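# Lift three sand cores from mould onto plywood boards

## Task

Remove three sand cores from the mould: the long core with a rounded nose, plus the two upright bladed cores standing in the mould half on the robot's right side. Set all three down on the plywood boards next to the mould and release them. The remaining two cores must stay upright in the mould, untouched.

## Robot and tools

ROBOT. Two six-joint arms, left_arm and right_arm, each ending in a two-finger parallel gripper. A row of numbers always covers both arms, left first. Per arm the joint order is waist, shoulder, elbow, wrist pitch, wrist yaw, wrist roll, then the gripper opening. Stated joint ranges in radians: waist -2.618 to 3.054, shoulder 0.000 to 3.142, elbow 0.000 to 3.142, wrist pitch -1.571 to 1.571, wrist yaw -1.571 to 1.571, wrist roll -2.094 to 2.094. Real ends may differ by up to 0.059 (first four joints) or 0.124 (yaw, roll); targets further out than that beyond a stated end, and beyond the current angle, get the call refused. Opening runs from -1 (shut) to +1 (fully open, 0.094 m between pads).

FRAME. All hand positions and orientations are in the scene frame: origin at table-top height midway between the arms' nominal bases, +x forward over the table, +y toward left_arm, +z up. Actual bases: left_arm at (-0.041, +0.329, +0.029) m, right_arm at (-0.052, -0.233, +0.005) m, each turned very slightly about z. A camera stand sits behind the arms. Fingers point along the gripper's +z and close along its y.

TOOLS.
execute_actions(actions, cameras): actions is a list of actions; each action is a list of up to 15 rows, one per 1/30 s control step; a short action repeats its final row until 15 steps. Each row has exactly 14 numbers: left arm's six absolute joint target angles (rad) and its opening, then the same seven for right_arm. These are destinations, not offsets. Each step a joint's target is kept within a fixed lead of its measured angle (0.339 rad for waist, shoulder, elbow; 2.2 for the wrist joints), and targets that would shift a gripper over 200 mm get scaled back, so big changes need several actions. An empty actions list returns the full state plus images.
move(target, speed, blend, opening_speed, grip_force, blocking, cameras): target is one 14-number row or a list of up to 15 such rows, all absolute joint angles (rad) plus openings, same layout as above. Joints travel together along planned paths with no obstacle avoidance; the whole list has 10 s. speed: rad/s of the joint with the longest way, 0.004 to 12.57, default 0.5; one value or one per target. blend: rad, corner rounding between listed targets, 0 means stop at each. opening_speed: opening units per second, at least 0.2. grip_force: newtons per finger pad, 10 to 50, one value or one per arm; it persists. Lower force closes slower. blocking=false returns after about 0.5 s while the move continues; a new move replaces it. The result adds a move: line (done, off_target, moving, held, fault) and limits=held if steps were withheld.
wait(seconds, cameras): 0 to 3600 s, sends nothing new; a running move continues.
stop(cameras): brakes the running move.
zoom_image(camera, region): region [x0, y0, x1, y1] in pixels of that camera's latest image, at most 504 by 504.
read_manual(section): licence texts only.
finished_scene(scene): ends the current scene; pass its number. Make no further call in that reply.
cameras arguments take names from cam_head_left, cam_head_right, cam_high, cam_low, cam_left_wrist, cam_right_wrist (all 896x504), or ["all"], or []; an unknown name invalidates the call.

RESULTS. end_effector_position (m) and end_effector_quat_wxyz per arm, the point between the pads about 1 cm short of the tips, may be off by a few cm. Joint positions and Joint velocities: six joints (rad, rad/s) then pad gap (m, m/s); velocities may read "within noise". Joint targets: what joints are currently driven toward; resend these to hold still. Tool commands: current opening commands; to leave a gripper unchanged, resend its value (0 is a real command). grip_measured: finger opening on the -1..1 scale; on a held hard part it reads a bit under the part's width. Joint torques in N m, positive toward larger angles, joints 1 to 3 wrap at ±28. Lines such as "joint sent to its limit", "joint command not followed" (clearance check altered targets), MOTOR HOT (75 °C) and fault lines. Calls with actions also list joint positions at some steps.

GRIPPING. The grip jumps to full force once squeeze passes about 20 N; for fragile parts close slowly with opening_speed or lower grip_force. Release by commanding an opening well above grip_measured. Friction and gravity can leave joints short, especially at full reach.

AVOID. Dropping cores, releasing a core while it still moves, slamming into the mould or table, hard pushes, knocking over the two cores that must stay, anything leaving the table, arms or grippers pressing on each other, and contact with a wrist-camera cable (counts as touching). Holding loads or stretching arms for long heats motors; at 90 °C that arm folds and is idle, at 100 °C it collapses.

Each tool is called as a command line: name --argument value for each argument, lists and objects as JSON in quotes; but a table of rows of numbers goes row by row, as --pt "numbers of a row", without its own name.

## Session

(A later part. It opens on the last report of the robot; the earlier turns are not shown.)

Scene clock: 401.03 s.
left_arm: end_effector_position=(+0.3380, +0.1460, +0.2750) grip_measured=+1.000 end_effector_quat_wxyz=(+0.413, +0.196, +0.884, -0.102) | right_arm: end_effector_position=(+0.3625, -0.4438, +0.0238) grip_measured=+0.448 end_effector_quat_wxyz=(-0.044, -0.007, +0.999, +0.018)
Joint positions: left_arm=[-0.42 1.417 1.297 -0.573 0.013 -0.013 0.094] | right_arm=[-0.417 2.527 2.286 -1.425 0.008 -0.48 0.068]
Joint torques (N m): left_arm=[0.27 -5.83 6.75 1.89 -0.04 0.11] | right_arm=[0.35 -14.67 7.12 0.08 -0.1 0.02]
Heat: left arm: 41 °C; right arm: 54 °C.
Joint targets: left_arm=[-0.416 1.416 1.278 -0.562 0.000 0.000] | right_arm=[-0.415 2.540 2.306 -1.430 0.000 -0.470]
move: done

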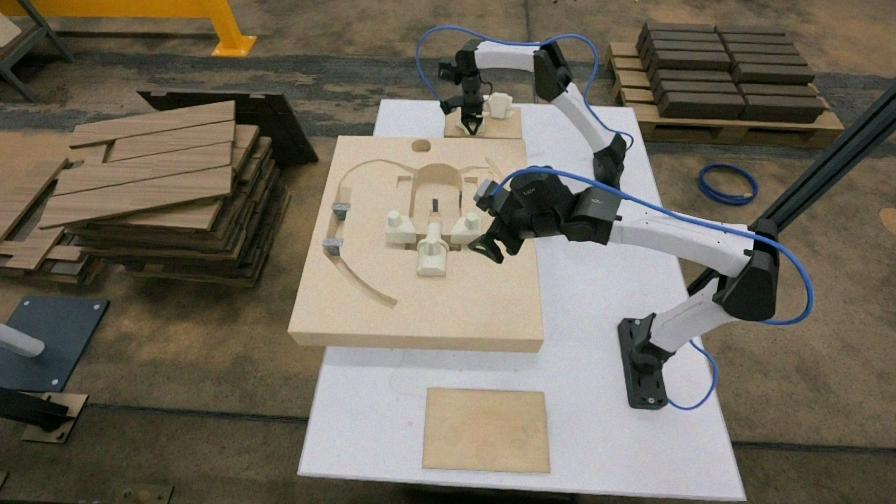

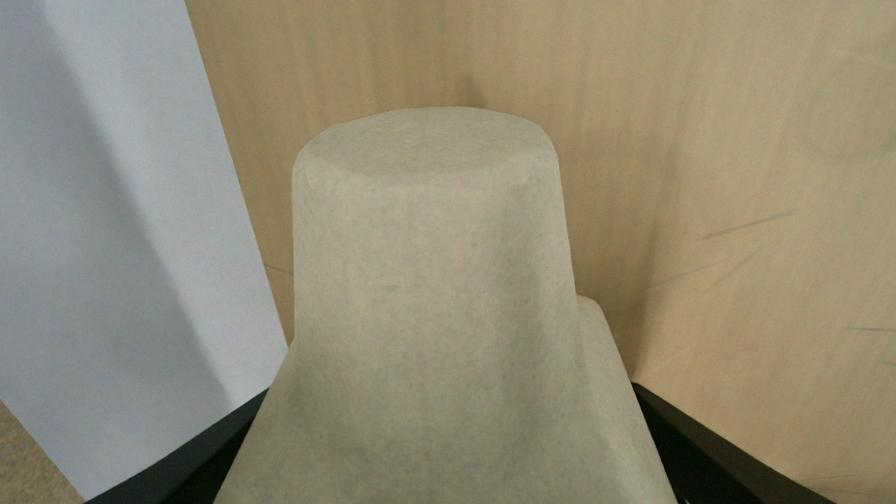

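move --pt "-0.4125 1.6 1.2 -0.35 0 0 1 -0.415 2.5 2.306 -1.43 0 -0.47 0.6" --pt "-0.4125 1.886 1.348 0.039 0 0 1 -0.415 2.1 2.306 -1.43 0 -0.47 0.6" --pt "-0.4125 1.886 1.348 0.039 0 0 1 -0.3 1.2 1.7 -1.0 0 0 1" --speed '[0.2,0.5,0.8]' --blend '[0.02,0.1,0]' --cameras '["cam_left_wrist","cam_head_right","cam_high","cam_head_left"]'

zoom_image --camera "cam_high" --region '[380, 170, 540, 290]'

Scene clock: 427.77 s.
left_arm: end_effector_position=(+0.4568, +0.0910, +0.1917) grip_measured=+1.000 end_effector_quat_wxyz=(+0.484, +0.187, +0.847, -0.118) | right_arm: end_effector_position=(+0.2519, -0.3475, +0.4174) grip_measured=+0.998 end_effector_quat_wxyz=(+0.500, +0.149, +0.848, -0.097)
Joint positions: left_arm=[-0.418 1.869 1.315 0.025 0.013 -0.013 0.094] | right_arm=[-0.306 1.195 1.709 -1.017 0.008 -0.013 0.094]
Joint torques (N m): left_arm=[0.49 -8.21 11.33 2.07 -0.05 0.13] | right_arm=[0.91 -2.33 4.93 1.99 -0.12 0.07]
Motor temperatures (°C): left_arm=[23 39 42 41 22 22 25] | right_arm=[25 57 45 35 21 24 23]
Heat: left arm: 42 °C; right arm: 57 °C.
Joint targets: left_arm=[-0.412 1.886 1.348 0.039 0.000 0.000] | right_arm=[-0.300 1.200 1.700 -1.000 0.000 0.000]
move: done; blend cut to 0 rad at target 1
Images, in order (width x height): cam_head_left 896x504, cam_head_right 896x504, cam_high 896x504, cam_left_wrist 896x504.

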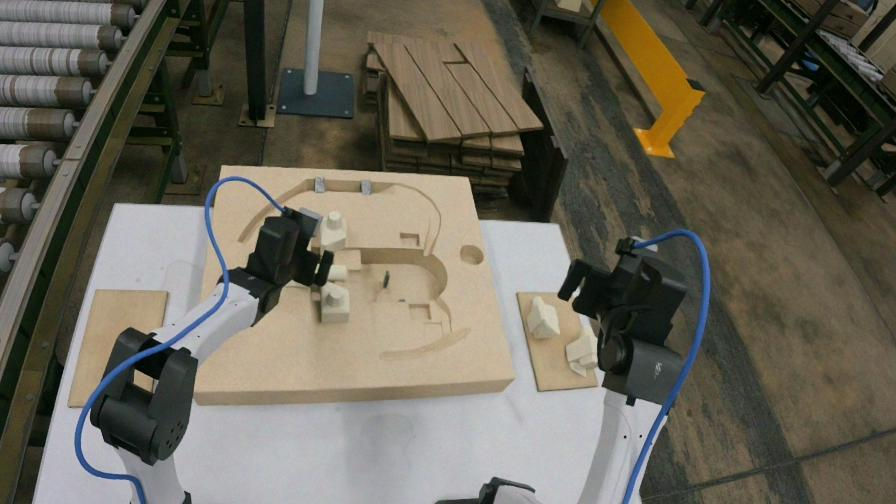

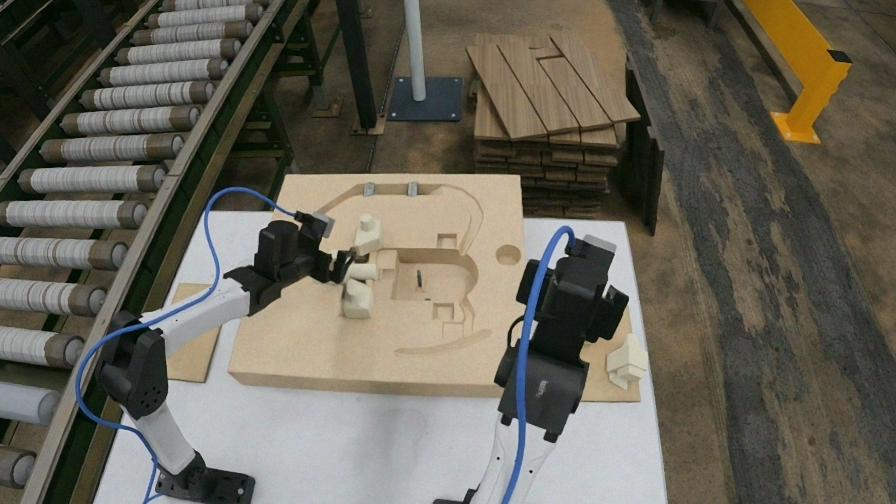

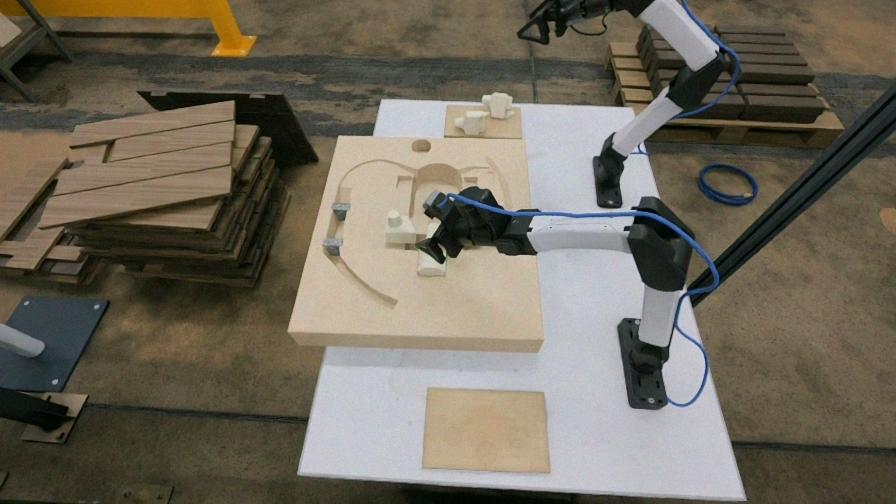

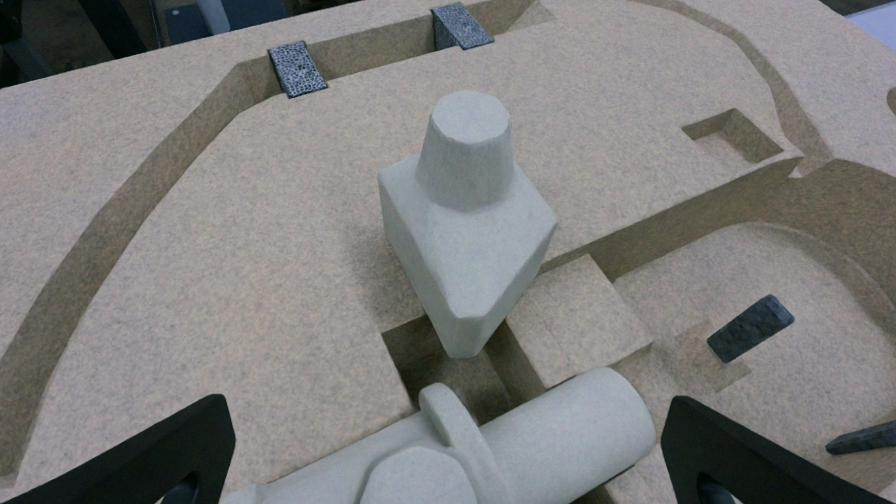

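Scaled by 3.150 from the camera's image (finer frame: 1280x720).

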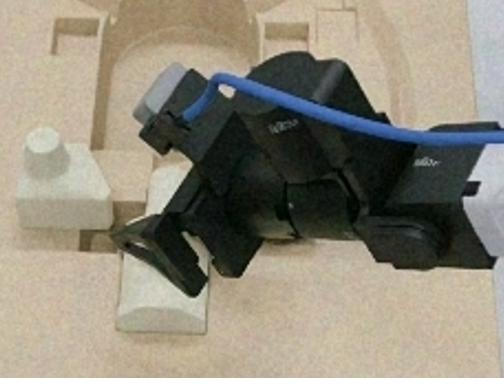

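move --target '[-0.397,1.99,1.225,0.285,0,0,1,-0.3,1.2,1.7,-1.0,0,0,1]' --speed 0.4 --cameras '["cam_left_wrist","cam_high"]'

zoom_image --camera "cam_high" --region '[390, 190, 490, 290]'

Scene clock: 438.77 s.
left_arm: end_effector_position=(+0.4754, +0.0925, +0.1551) grip_measured=+1.000 end_effector_quat_wxyz=(+0.512, +0.177, +0.832, -0.120) | right_arm: end_effector_position=(+0.2519, -0.3475, +0.4174) grip_measured=+0.998 end_effector_quat_wxyz=(+0.500, +0.149, +0.848, -0.097)
Joint positions: left_arm=[-0.401 1.974 1.242 0.27 0.013 -0.013 0.094] | right_arm=[-0.306 1.195 1.709 -1.017 0.008 -0.013 0.094]
Joint torques (N m): left_arm=[0.25 -8.77 6.48 2.16 -0.06 0.15] | right_arm=[0.94 -2.33 4.94 2 -0.12 0.06]
Motor temperatures (°C): left_arm=[23 42 45 42 22 22 25] | right_arm=[25 52 43 39 21 24 23]
Heat: left arm: 45 °C; right arm: 52 °C.
Joint targets: left_arm=[-0.397 1.990 1.225 0.285 0.000 0.000] | right_arm=[-0.300 1.200 1.700 -1.000 0.000 0.000]
move: done
Images, in order (width x height): cam_high 896x504, cam_left_wrist 896x504.

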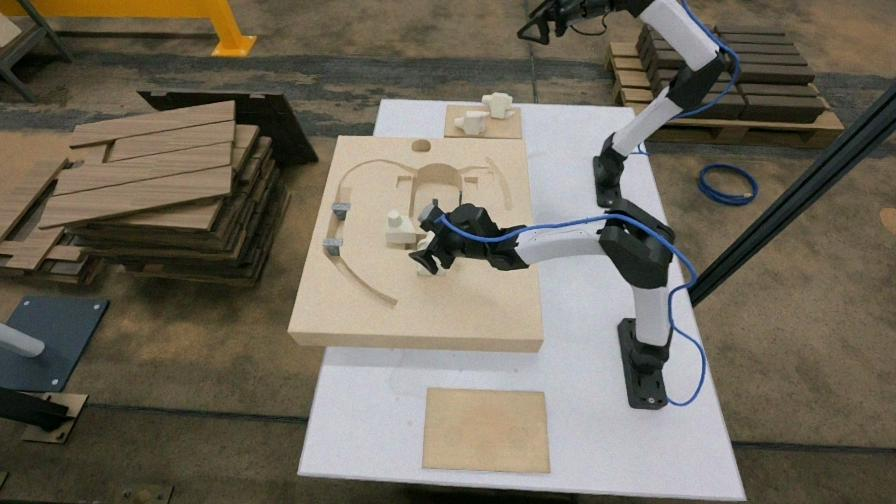

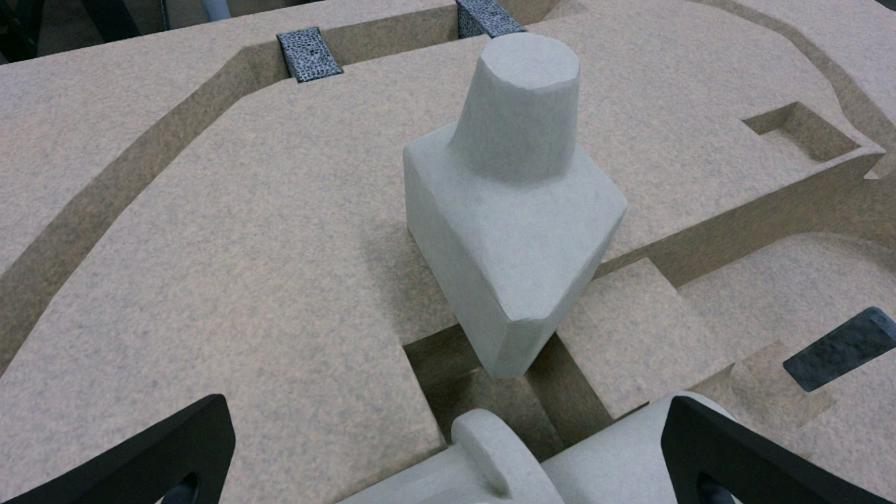

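Scaled by 5.040 from the camera's image (finer frame: 1280x720).

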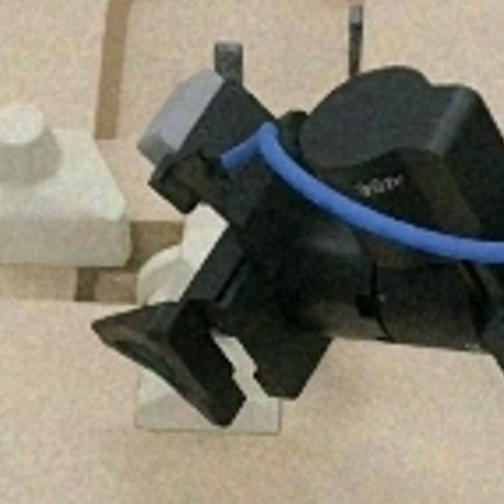

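move --target '[-0.392,1.99,1.135,0.375,0,0,1,-0.3,1.2,1.7,-1.0,0,0,1]' --speed 0.3 --cameras '["cam_left_wrist","cam_high"]'

zoom_image --camera "cam_high" --region '[390, 190, 490, 290]'

Scene clock: 446.80 s.
left_arm: end_effector_position=(+0.4730, +0.0981, +0.1498) grip_measured=+1.000 end_effector_quat_wxyz=(+0.534, +0.170, +0.819, -0.123) | right_arm: end_effector_position=(+0.2519, -0.3475, +0.4174) grip_measured=+0.998 end_effector_quat_wxyz=(+0.500, +0.149, +0.848, -0.097)
Joint positions: left_arm=[-0.394 1.974 1.163 0.401 0.013 -0.016 0.094] | right_arm=[-0.306 1.195 1.709 -1.017 0.008 -0.013 0.094]
Joint torques (N m): left_arm=[0.1 -8.54 5.35 1.77 -0.06 0.16] | right_arm=[0.72 -2.11 4.97 2.02 -0.11 0.05]
Heat: left arm: 44 °C; right arm: 49 °C.
Joint targets: left_arm=[-0.392 1.990 1.135 0.375 0.000 0.000] | right_arm=[-0.300 1.200 1.700 -1.000 0.000 0.000]
move: done
Images, in order (width x height): cam_high 896x504, cam_left_wrist 896x504.

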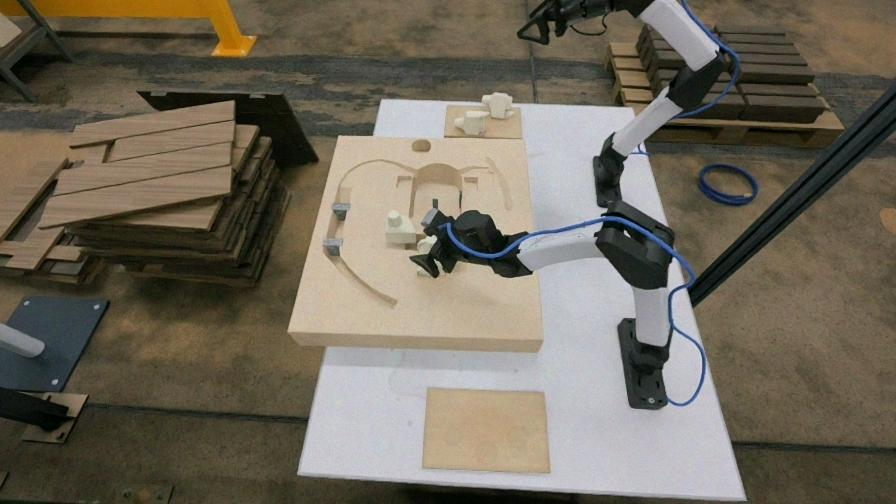

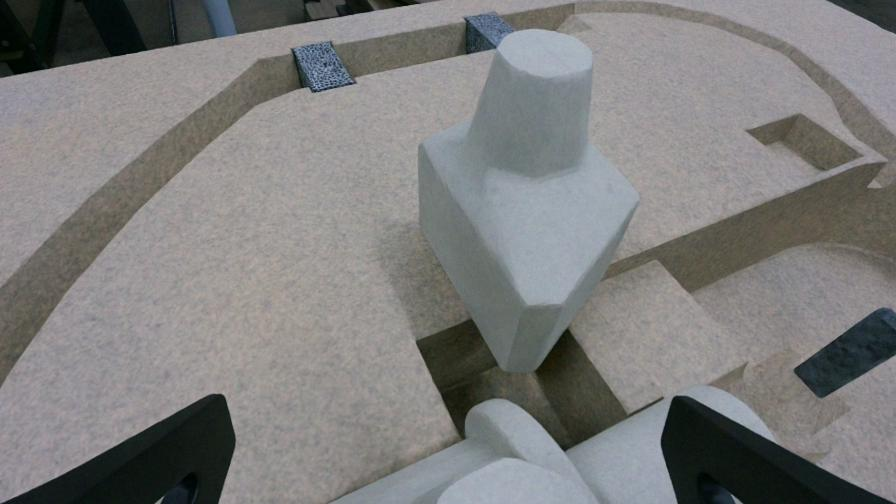

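Scaled by 5.040 from the camera's image (finer frame: 1280x720).

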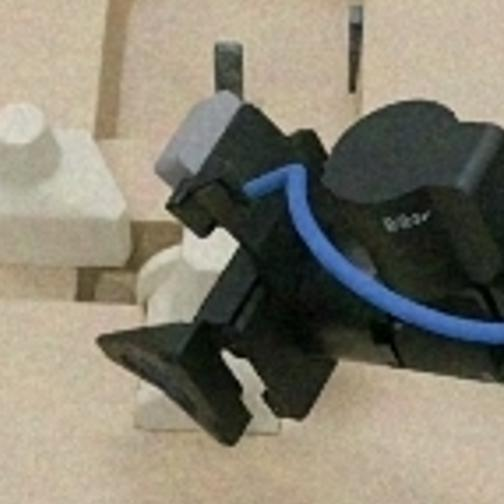

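move --pt "-0.405 1.87 1.12 0.25 0 0 1 -0.3 1.2 1.7 -1.0 0 0 1" --pt "-0.405 1.931 1.095 0.32 0 0 1 -0.3 1.2 1.7 -1.0 0 0 1" --speed 0.3 --cameras '["cam_left_wrist","cam_high","cam_head_left"]'

zoom_image --camera "cam_high" --region '[390, 190, 490, 290]'

zoom_image --camera "cam_head_left" --region '[230, 190, 390, 330]'

Scene clock: 469.07 s.
left_arm: end_effector_position=(+0.4533, +0.1037, +0.1465) grip_measured=+1.000 end_effector_quat_wxyz=(+0.509, +0.178, +0.834, -0.117) | right_arm: end_effector_position=(+0.2519, -0.3475, +0.4174) grip_measured=+0.998 end_effector_quat_wxyz=(+0.500, +0.149, +0.848, -0.097)
Joint positions: left_arm=[-0.4 1.908 1.117 0.319 0.012 -0.011 0.094] | right_arm=[-0.306 1.195 1.709 -1.017 0.008 -0.013 0.094]
Joint torques (N m): left_arm=[-0.66 -7.41 5.87 1.99 -0.03 0.11] | right_arm=[0.94 -2.24 4.98 1.97 -0.08 0.05]
Motor temperatures (°C): left_arm=[23 46 41 43 22 22 25] | right_arm=[25 44 40 42 21 24 23]
Heat: left arm: 46 °C; right arm: 44 °C.
Joint targets: left_arm=[-0.405 1.931 1.095 0.320 0.000 0.000] | right_arm=[-0.300 1.200 1.700 -1.000 0.000 0.000]
move: done
Images, in order (width x height): cam_head_left 896x504, cam_high 896x504, cam_left_wrist 896x504.

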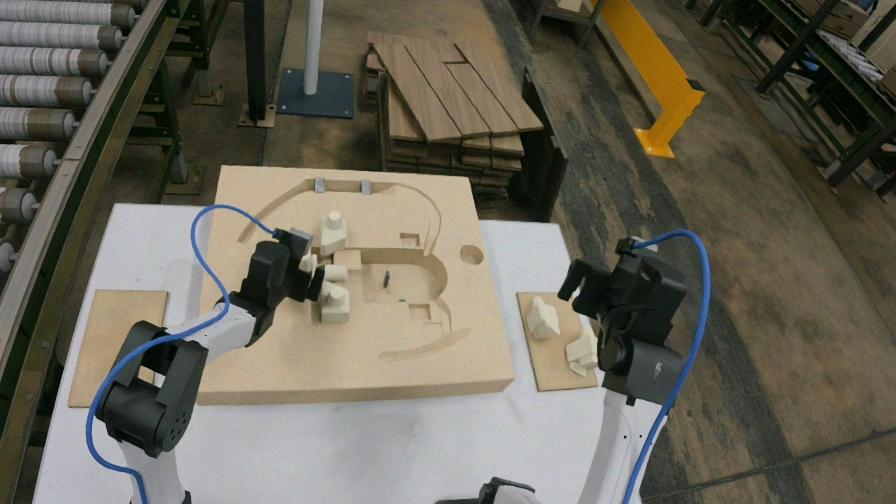

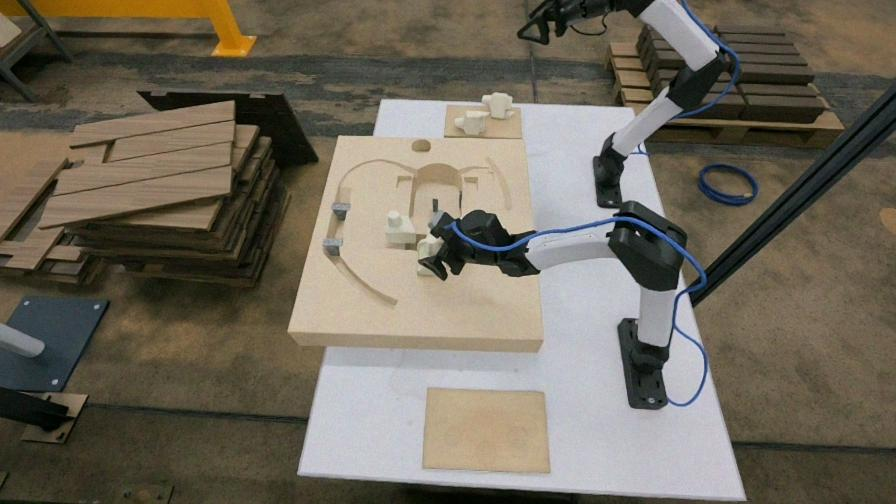

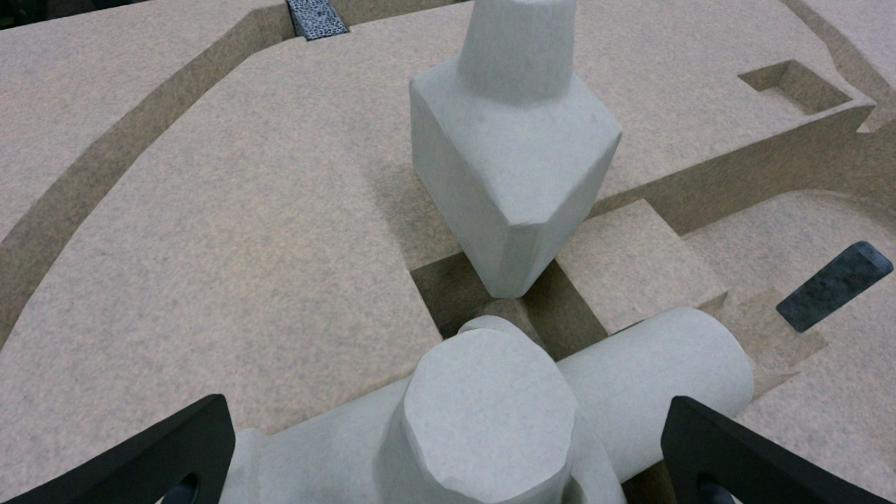

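Scaled by 5.040 from the camera's image (finer frame: 1280x720).

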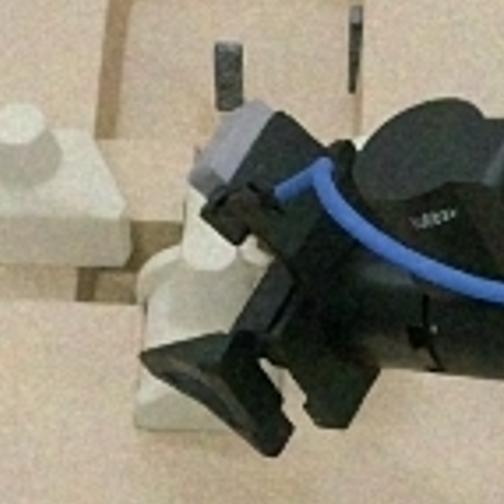

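Scaled by 3.150 from the camera's image (finer frame: 1280x720).

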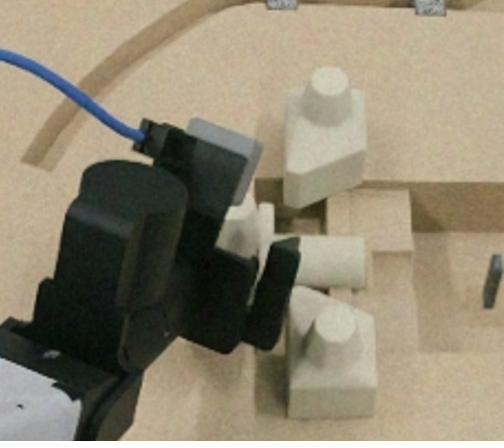

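move --pt "-0.421 1.925 1.115 0.31 0 0 1 -0.3 1.2 1.7 -1.0 0 0 1" --pt "-0.421 1.925 1.115 0.31 0 0 0.1 -0.3 1.2 1.7 -1.0 0 0 1" --speed 0.2 --opening_speed 0.5 --cameras '["cam_left_wrist","cam_high"]'

zoom_image --camera "cam_high" --region '[390, 190, 490, 290]'

Scene clock: 481.70 s.
left_arm: end_effector_position=(+0.4495, +0.0965, +0.1454) grip_measured=+0.103 end_effector_quat_wxyz=(+0.507, +0.181, +0.835, -0.118) | right_arm: end_effector_position=(+0.2519, -0.3475, +0.4174) grip_measured=+0.998 end_effector_quat_wxyz=(+0.500, +0.149, +0.848, -0.097)
Joint positions: left_arm=[-0.418 1.908 1.117 0.315 0.001 -0.016 0.052] | right_arm=[-0.306 1.195 1.709 -1.017 0.008 -0.013 0.094]
Joint velocities: left_arm=[0.007 -0.017 0.007 0.007 0.037 -0.022 0.004] | right_arm=[within noise]
Joint torques (N m): left_arm=[-0.29 -7.98 7.58 1.93 0.04 0.15] | right_arm=[0.79 -2.4 5.08 1.98 -0.11 0.03]
Heat: left arm: 46 °C; right arm: 43 °C.
Joint targets: left_arm=[-0.421 1.925 1.115 0.310 0.000 0.000] | right_arm=[-0.300 1.200 1.700 -1.000 0.000 0.000]
move: done
Images, in order (width x height): cam_high 896x504, cam_left_wrist 896x504.

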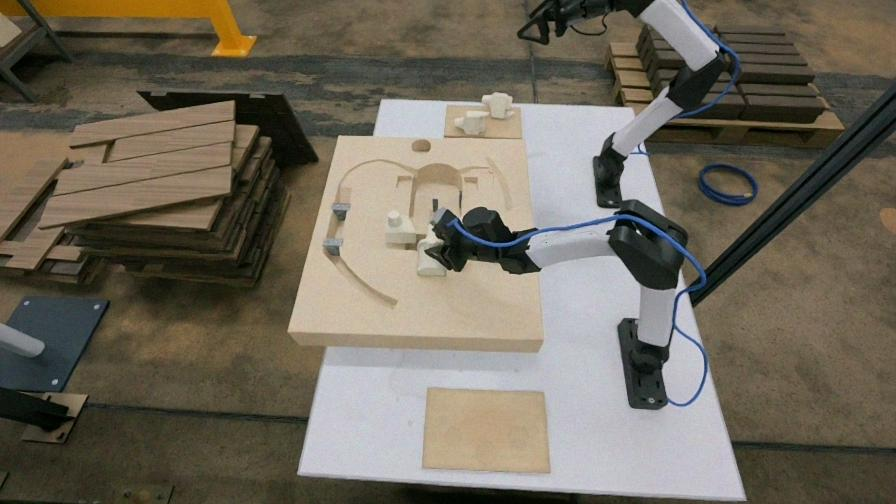

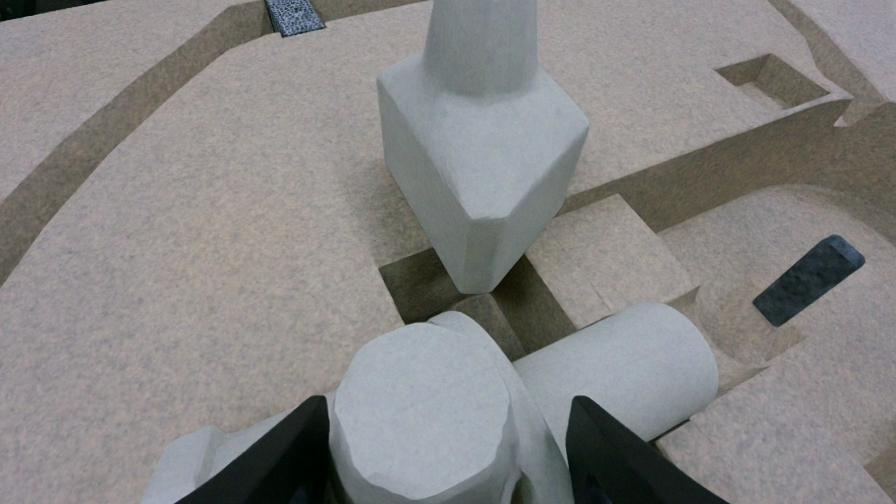

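Scaled by 5.040 from the camera's image (finer frame: 1280x720).

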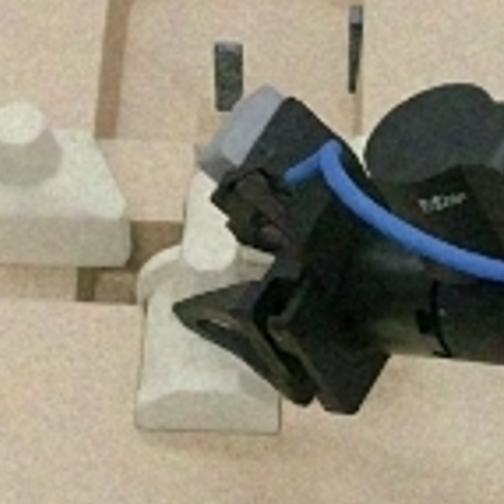

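move --pt "-0.421 1.925 1.115 0.31 0 0 1 -0.3 1.2 1.7 -1.0 0 0 1" --pt "-0.421 1.84 1.2 0.14 0 0 1 -0.3 1.2 1.7 -1.0 0 0 1" --pt "-0.52 1.84 1.2 0.14 -0.35 -0.19 1 -0.3 1.2 1.7 -1.0 0 0 1" --pt "-0.52 1.93 1.175 0.25 -0.35 -0.19 1 -0.3 1.2 1.7 -1.0 0 0 1" --speed 0.4 --cameras '["cam_left_wrist","cam_high"]'

zoom_image --camera "cam_high" --region '[390, 190, 490, 290]'

Scene clock: 500.43 s.
left_arm: end_effector_position=(+0.4519, +0.1064, +0.1558) grip_measured=+0.999 end_effector_quat_wxyz=(+0.522, +0.063, +0.850, -0.033) | right_arm: end_effector_position=(+0.2519, -0.3475, +0.4174) grip_measured=+0.998 end_effector_quat_wxyz=(+0.500, +0.149, +0.848, -0.097)
Joint positions: left_arm=[-0.511 1.911 1.172 0.234 -0.352 -0.178 0.094] | right_arm=[-0.306 1.195 1.709 -1.017 0.008 -0.013 0.094]
Joint torques (N m): left_arm=[-0.99 -7.87 8.2 2.11 -0.01 -0.12] | right_arm=[0.83 -2.4 5 1.98 -0.08 0.06]
Heat: left arm: 47 °C; right arm: 44 °C.
Joint targets: left_arm=[-0.520 1.930 1.175 0.250 -0.350 -0.190] | right_arm=[-0.300 1.200 1.700 -1.000 0.000 0.000]
move: done
Images, in order (width x height): cam_high 896x504, cam_left_wrist 896x504.

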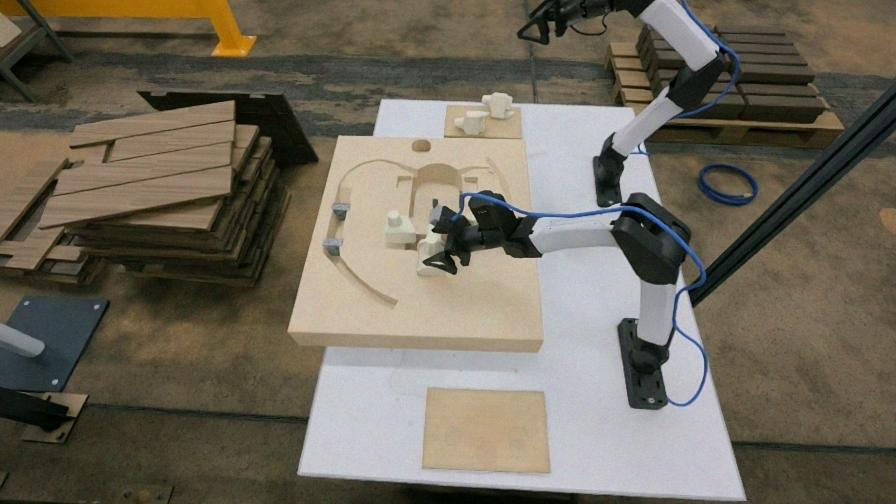

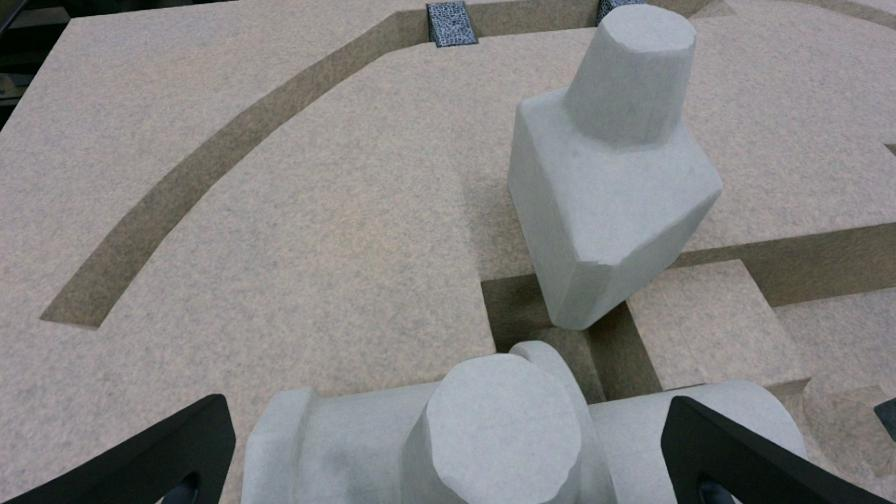

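Scaled by 5.040 from the camera's image (finer frame: 1280x720).

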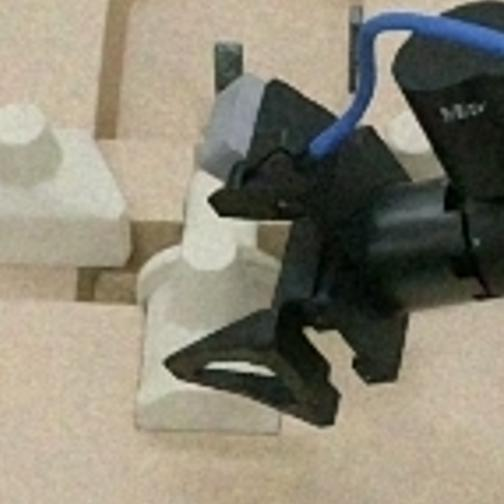

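move --pt "-0.545 1.96 1.18 0.28 -0.35 -0.18 1 -0.3 1.2 1.7 -1.0 0 0 1" --pt "-0.545 1.96 1.18 0.28 -0.35 -0.18 0 -0.3 1.2 1.7 -1.0 0 0 1" --speed 0.3 --opening_speed 0.4 --cameras '["cam_left_wrist","cam_high"]'

zoom_image --camera "cam_high" --region '[390, 190, 490, 290]'

Scene clock: 509.47 s.
left_arm: end_effector_position=(+0.4523, +0.0929, +0.1549) grip_measured=+0.002 end_effector_quat_wxyz=(+0.535, +0.065, +0.842, -0.039) | right_arm: end_effector_position=(+0.2519, -0.3475, +0.4174) grip_measured=+0.998 end_effector_quat_wxyz=(+0.500, +0.149, +0.848, -0.097)
Joint positions: left_arm=[-0.537 1.936 1.172 0.291 -0.37 -0.178 0.047] | right_arm=[-0.306 1.195 1.709 -1.017 0.008 -0.013 0.094]
Joint torques (N m): left_arm=[-0.88 -7.56 8.57 1.83 0.17 0.01] | right_arm=[0.7 -2.14 4.92 1.93 -0.08 0.07]
Heat: left arm: 46 °C; right arm: 44 °C.
Joint targets: left_arm=[-0.545 1.960 1.180 0.280 -0.350 -0.180] | right_arm=[-0.300 1.200 1.700 -1.000 0.000 0.000]
move: done
Images, in order (width x height): cam_high 896x504, cam_left_wrist 896x504.

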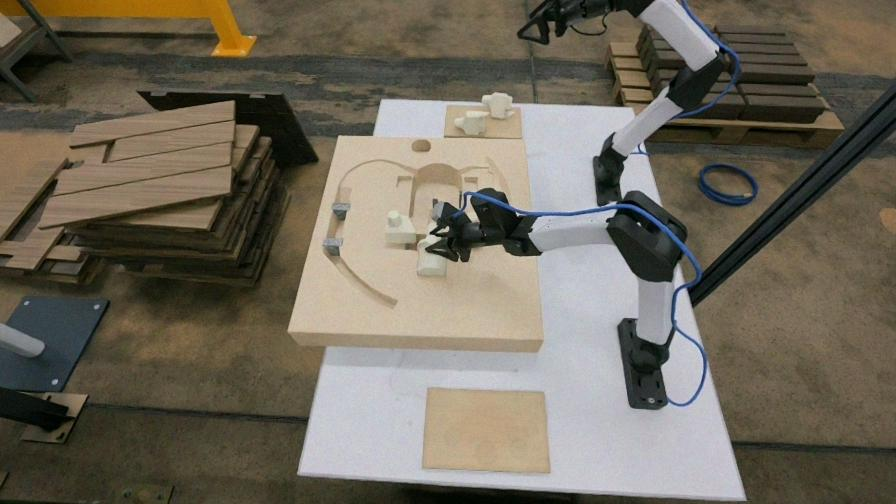

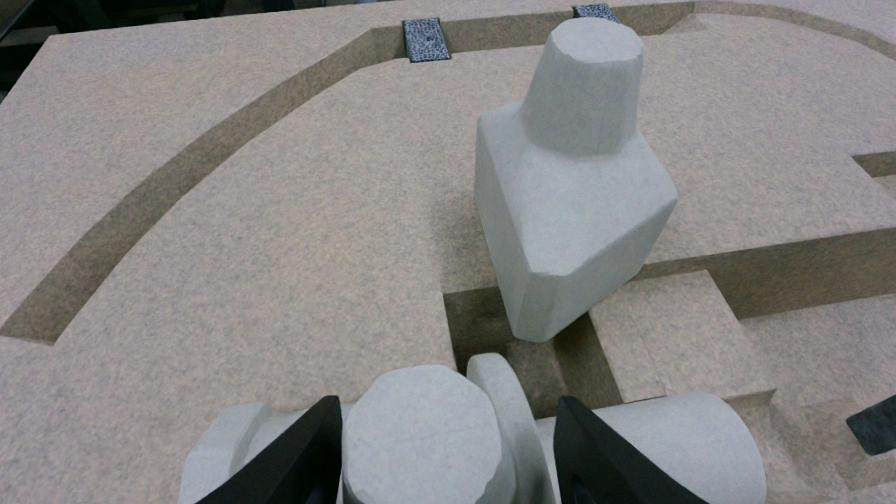

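Scaled by 5.040 from the camera's image (finer frame: 1280x720).

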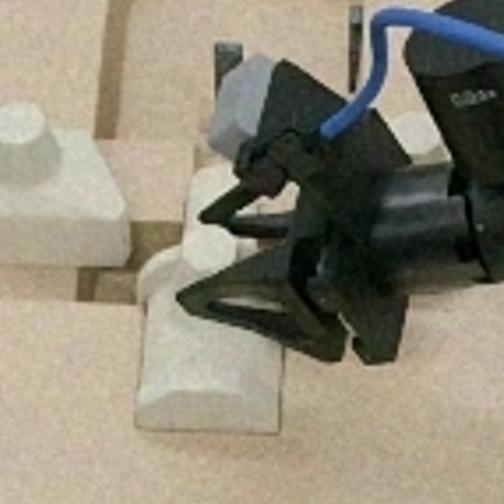

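move --target '[-0.545,1.96,1.18,0.28,-0.35,-0.18,-0.35,-0.3,1.2,1.7,-1.0,0,0,1]' --opening_speed 0.4 --cameras '["cam_left_wrist","cam_high"]'

zoom_image --camera "cam_high" --region '[390, 190, 490, 290]'

Scene clock: 516.57 s.
left_arm: end_effector_position=(+0.4532, +0.0970, +0.1547) grip_measured=-0.236 end_effector_quat_wxyz=(+0.535, +0.061, +0.842, -0.032) | right_arm: end_effector_position=(+0.2519, -0.3475, +0.4174) grip_measured=+0.998 end_effector_quat_wxyz=(+0.500, +0.149, +0.848, -0.097)
Joint positions: left_arm=[-0.534 1.936 1.172 0.288 -0.384 -0.178 0.036] | right_arm=[-0.306 1.195 1.709 -1.017 0.008 -0.013 0.094]
Joint torques (N m): left_arm=[-1.13 -7.64 8.54 1.84 0.32 -0.01] | right_arm=[0.75 -2.28 4.96 1.97 -0.07 0.05]
Motor temperatures (°C): left_arm=[24 47 40 43 22 22 25] | right_arm=[25 39 39 44 21 24 22]
Heat: left arm: 47 °C; right arm: 44 °C.
Joint targets: left_arm=[-0.545 1.960 1.180 0.280 -0.350 -0.180] | right_arm=[-0.300 1.200 1.700 -1.000 0.000 0.000]
move: done
Images, in order (width x height): cam_high 896x504, cam_left_wrist 896x504.

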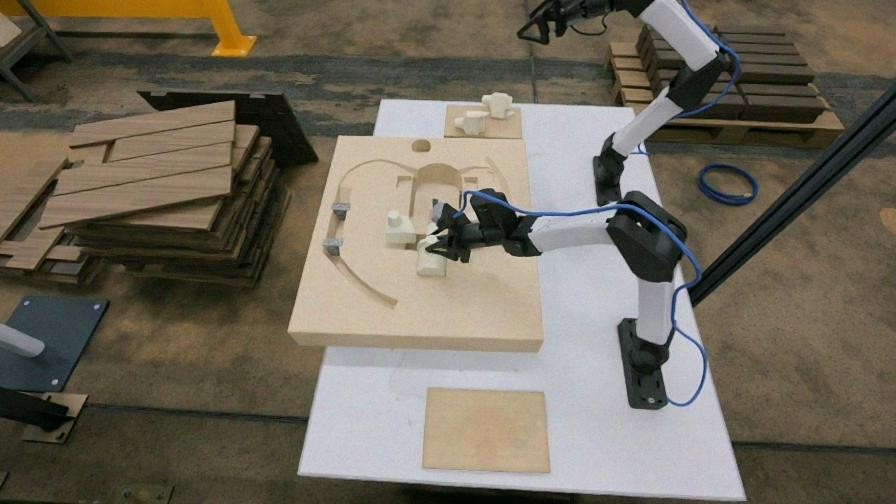

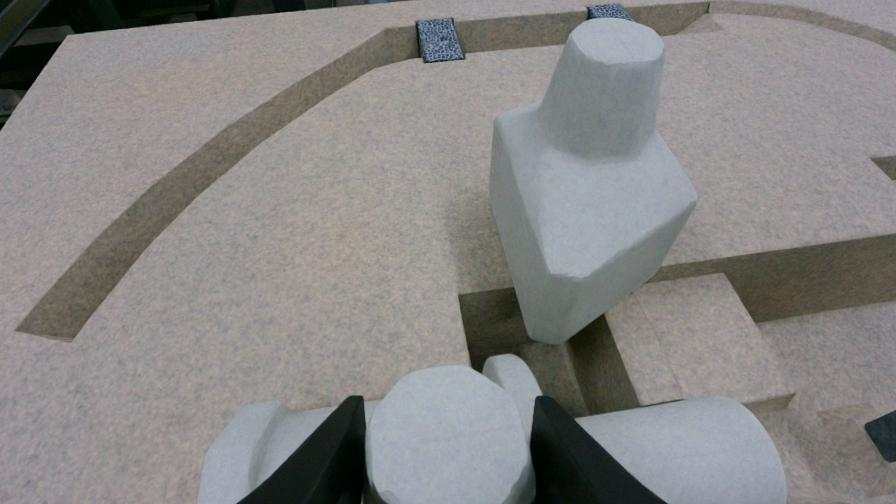

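Scaled by 5.040 from the camera's image (finer frame: 1280x720).

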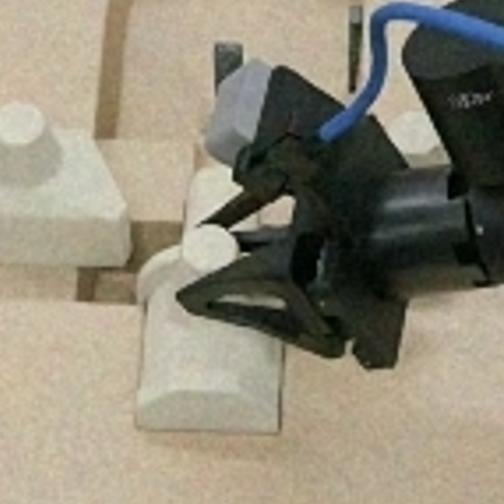

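move --target '[-0.54,1.77,1.34,-0.06,-0.37,-0.18,-0.5,-0.3,1.2,1.7,-1.0,0,0,1]' --speed 0.2 --cameras '["cam_left_wrist","cam_high","cam_low"]'

zoom_image --camera "cam_high" --region '[390, 170, 490, 270]'

zoom_image --camera "cam_low" --region '[400, 140, 540, 260]'

Scene clock: 526.30 s.
left_arm: end_effector_position=(+0.4506, +0.0995, +0.1598) grip_measured=-0.239 end_effector_quat_wxyz=(+0.479, +0.071, +0.874, -0.026) | right_arm: end_effector_position=(+0.2519, -0.3475, +0.4174) grip_measured=+0.998 end_effector_quat_wxyz=(+0.500, +0.149, +0.848, -0.097)
Joint positions: left_arm=[-0.52 1.919 1.295 0.015 -0.34 -0.202 0.036] | right_arm=[-0.306 1.195 1.709 -1.017 0.008 -0.013 0.094]
Joint torques (N m): left_arm=[-2.11 -22.64 12.16 1.1 -0.34 0.22] | right_arm=[0.75 -2.24 4.9 1.96 -0.08 0.07]
Heat: left arm: 49 °C; right arm: 44 °C.
Joint targets: left_arm=[-0.540 1.770 1.340 -0.060 -0.370 -0.180] | right_arm=[-0.300 1.200 1.700 -1.000 0.000 0.000]
move: off_target (left_arm); left_arm: the shoulder is farthest, 0.149 rad from its target
Images, in order (width x height): cam_high 896x504, cam_low 896x504, cam_left_wrist 896x504.

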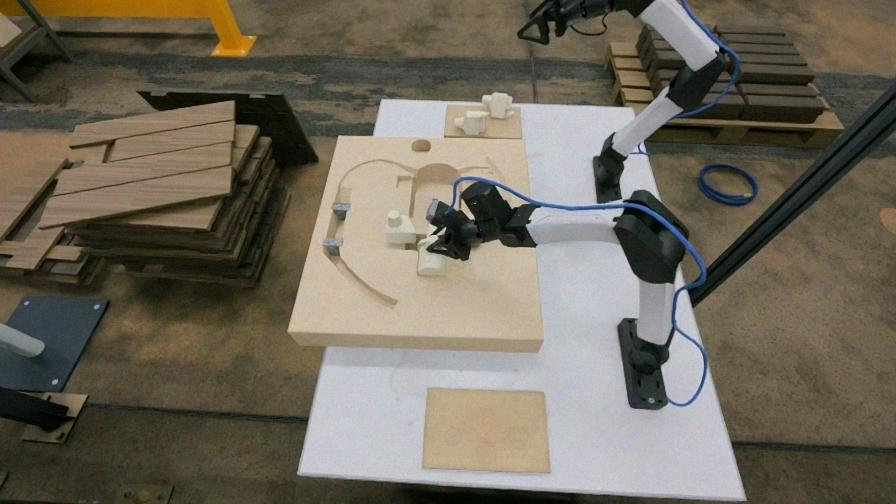

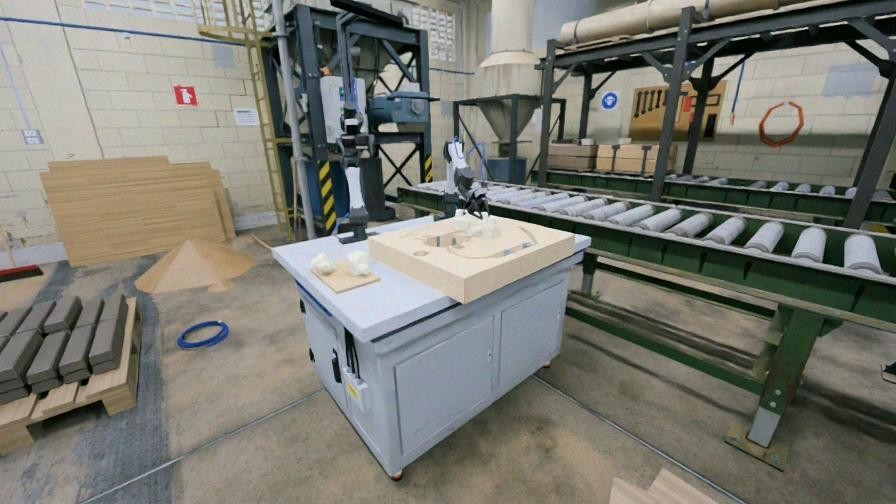

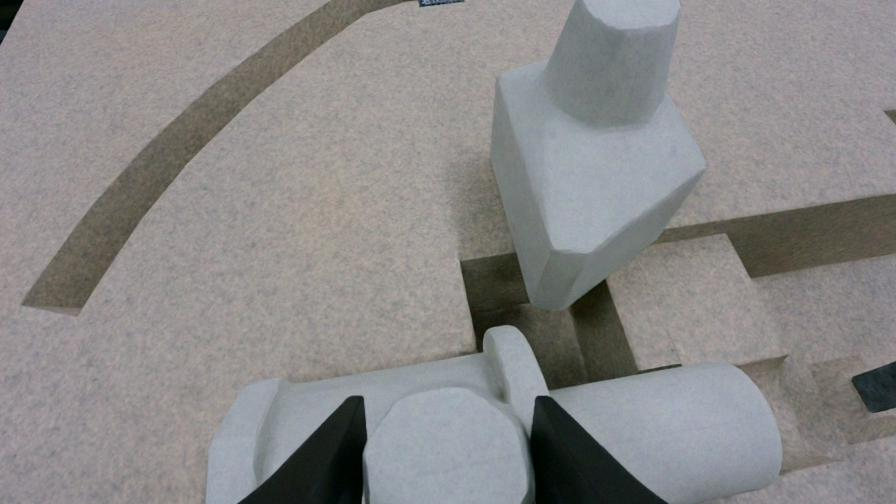

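Scaled by 5.040 from the camera's image (finer frame: 1280x720).

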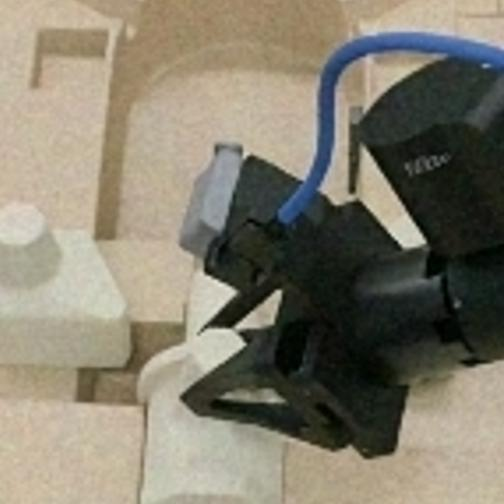

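Scaled by 3.600 from the camera's image (finer frame: 1280x720).

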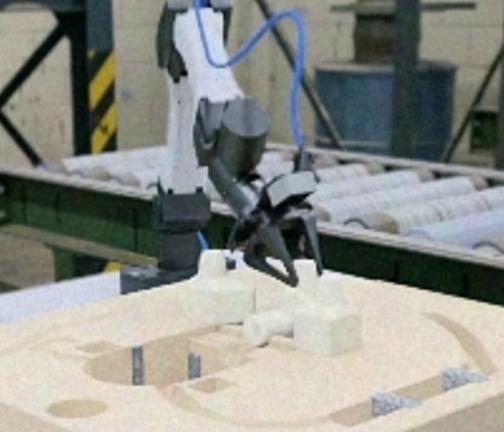

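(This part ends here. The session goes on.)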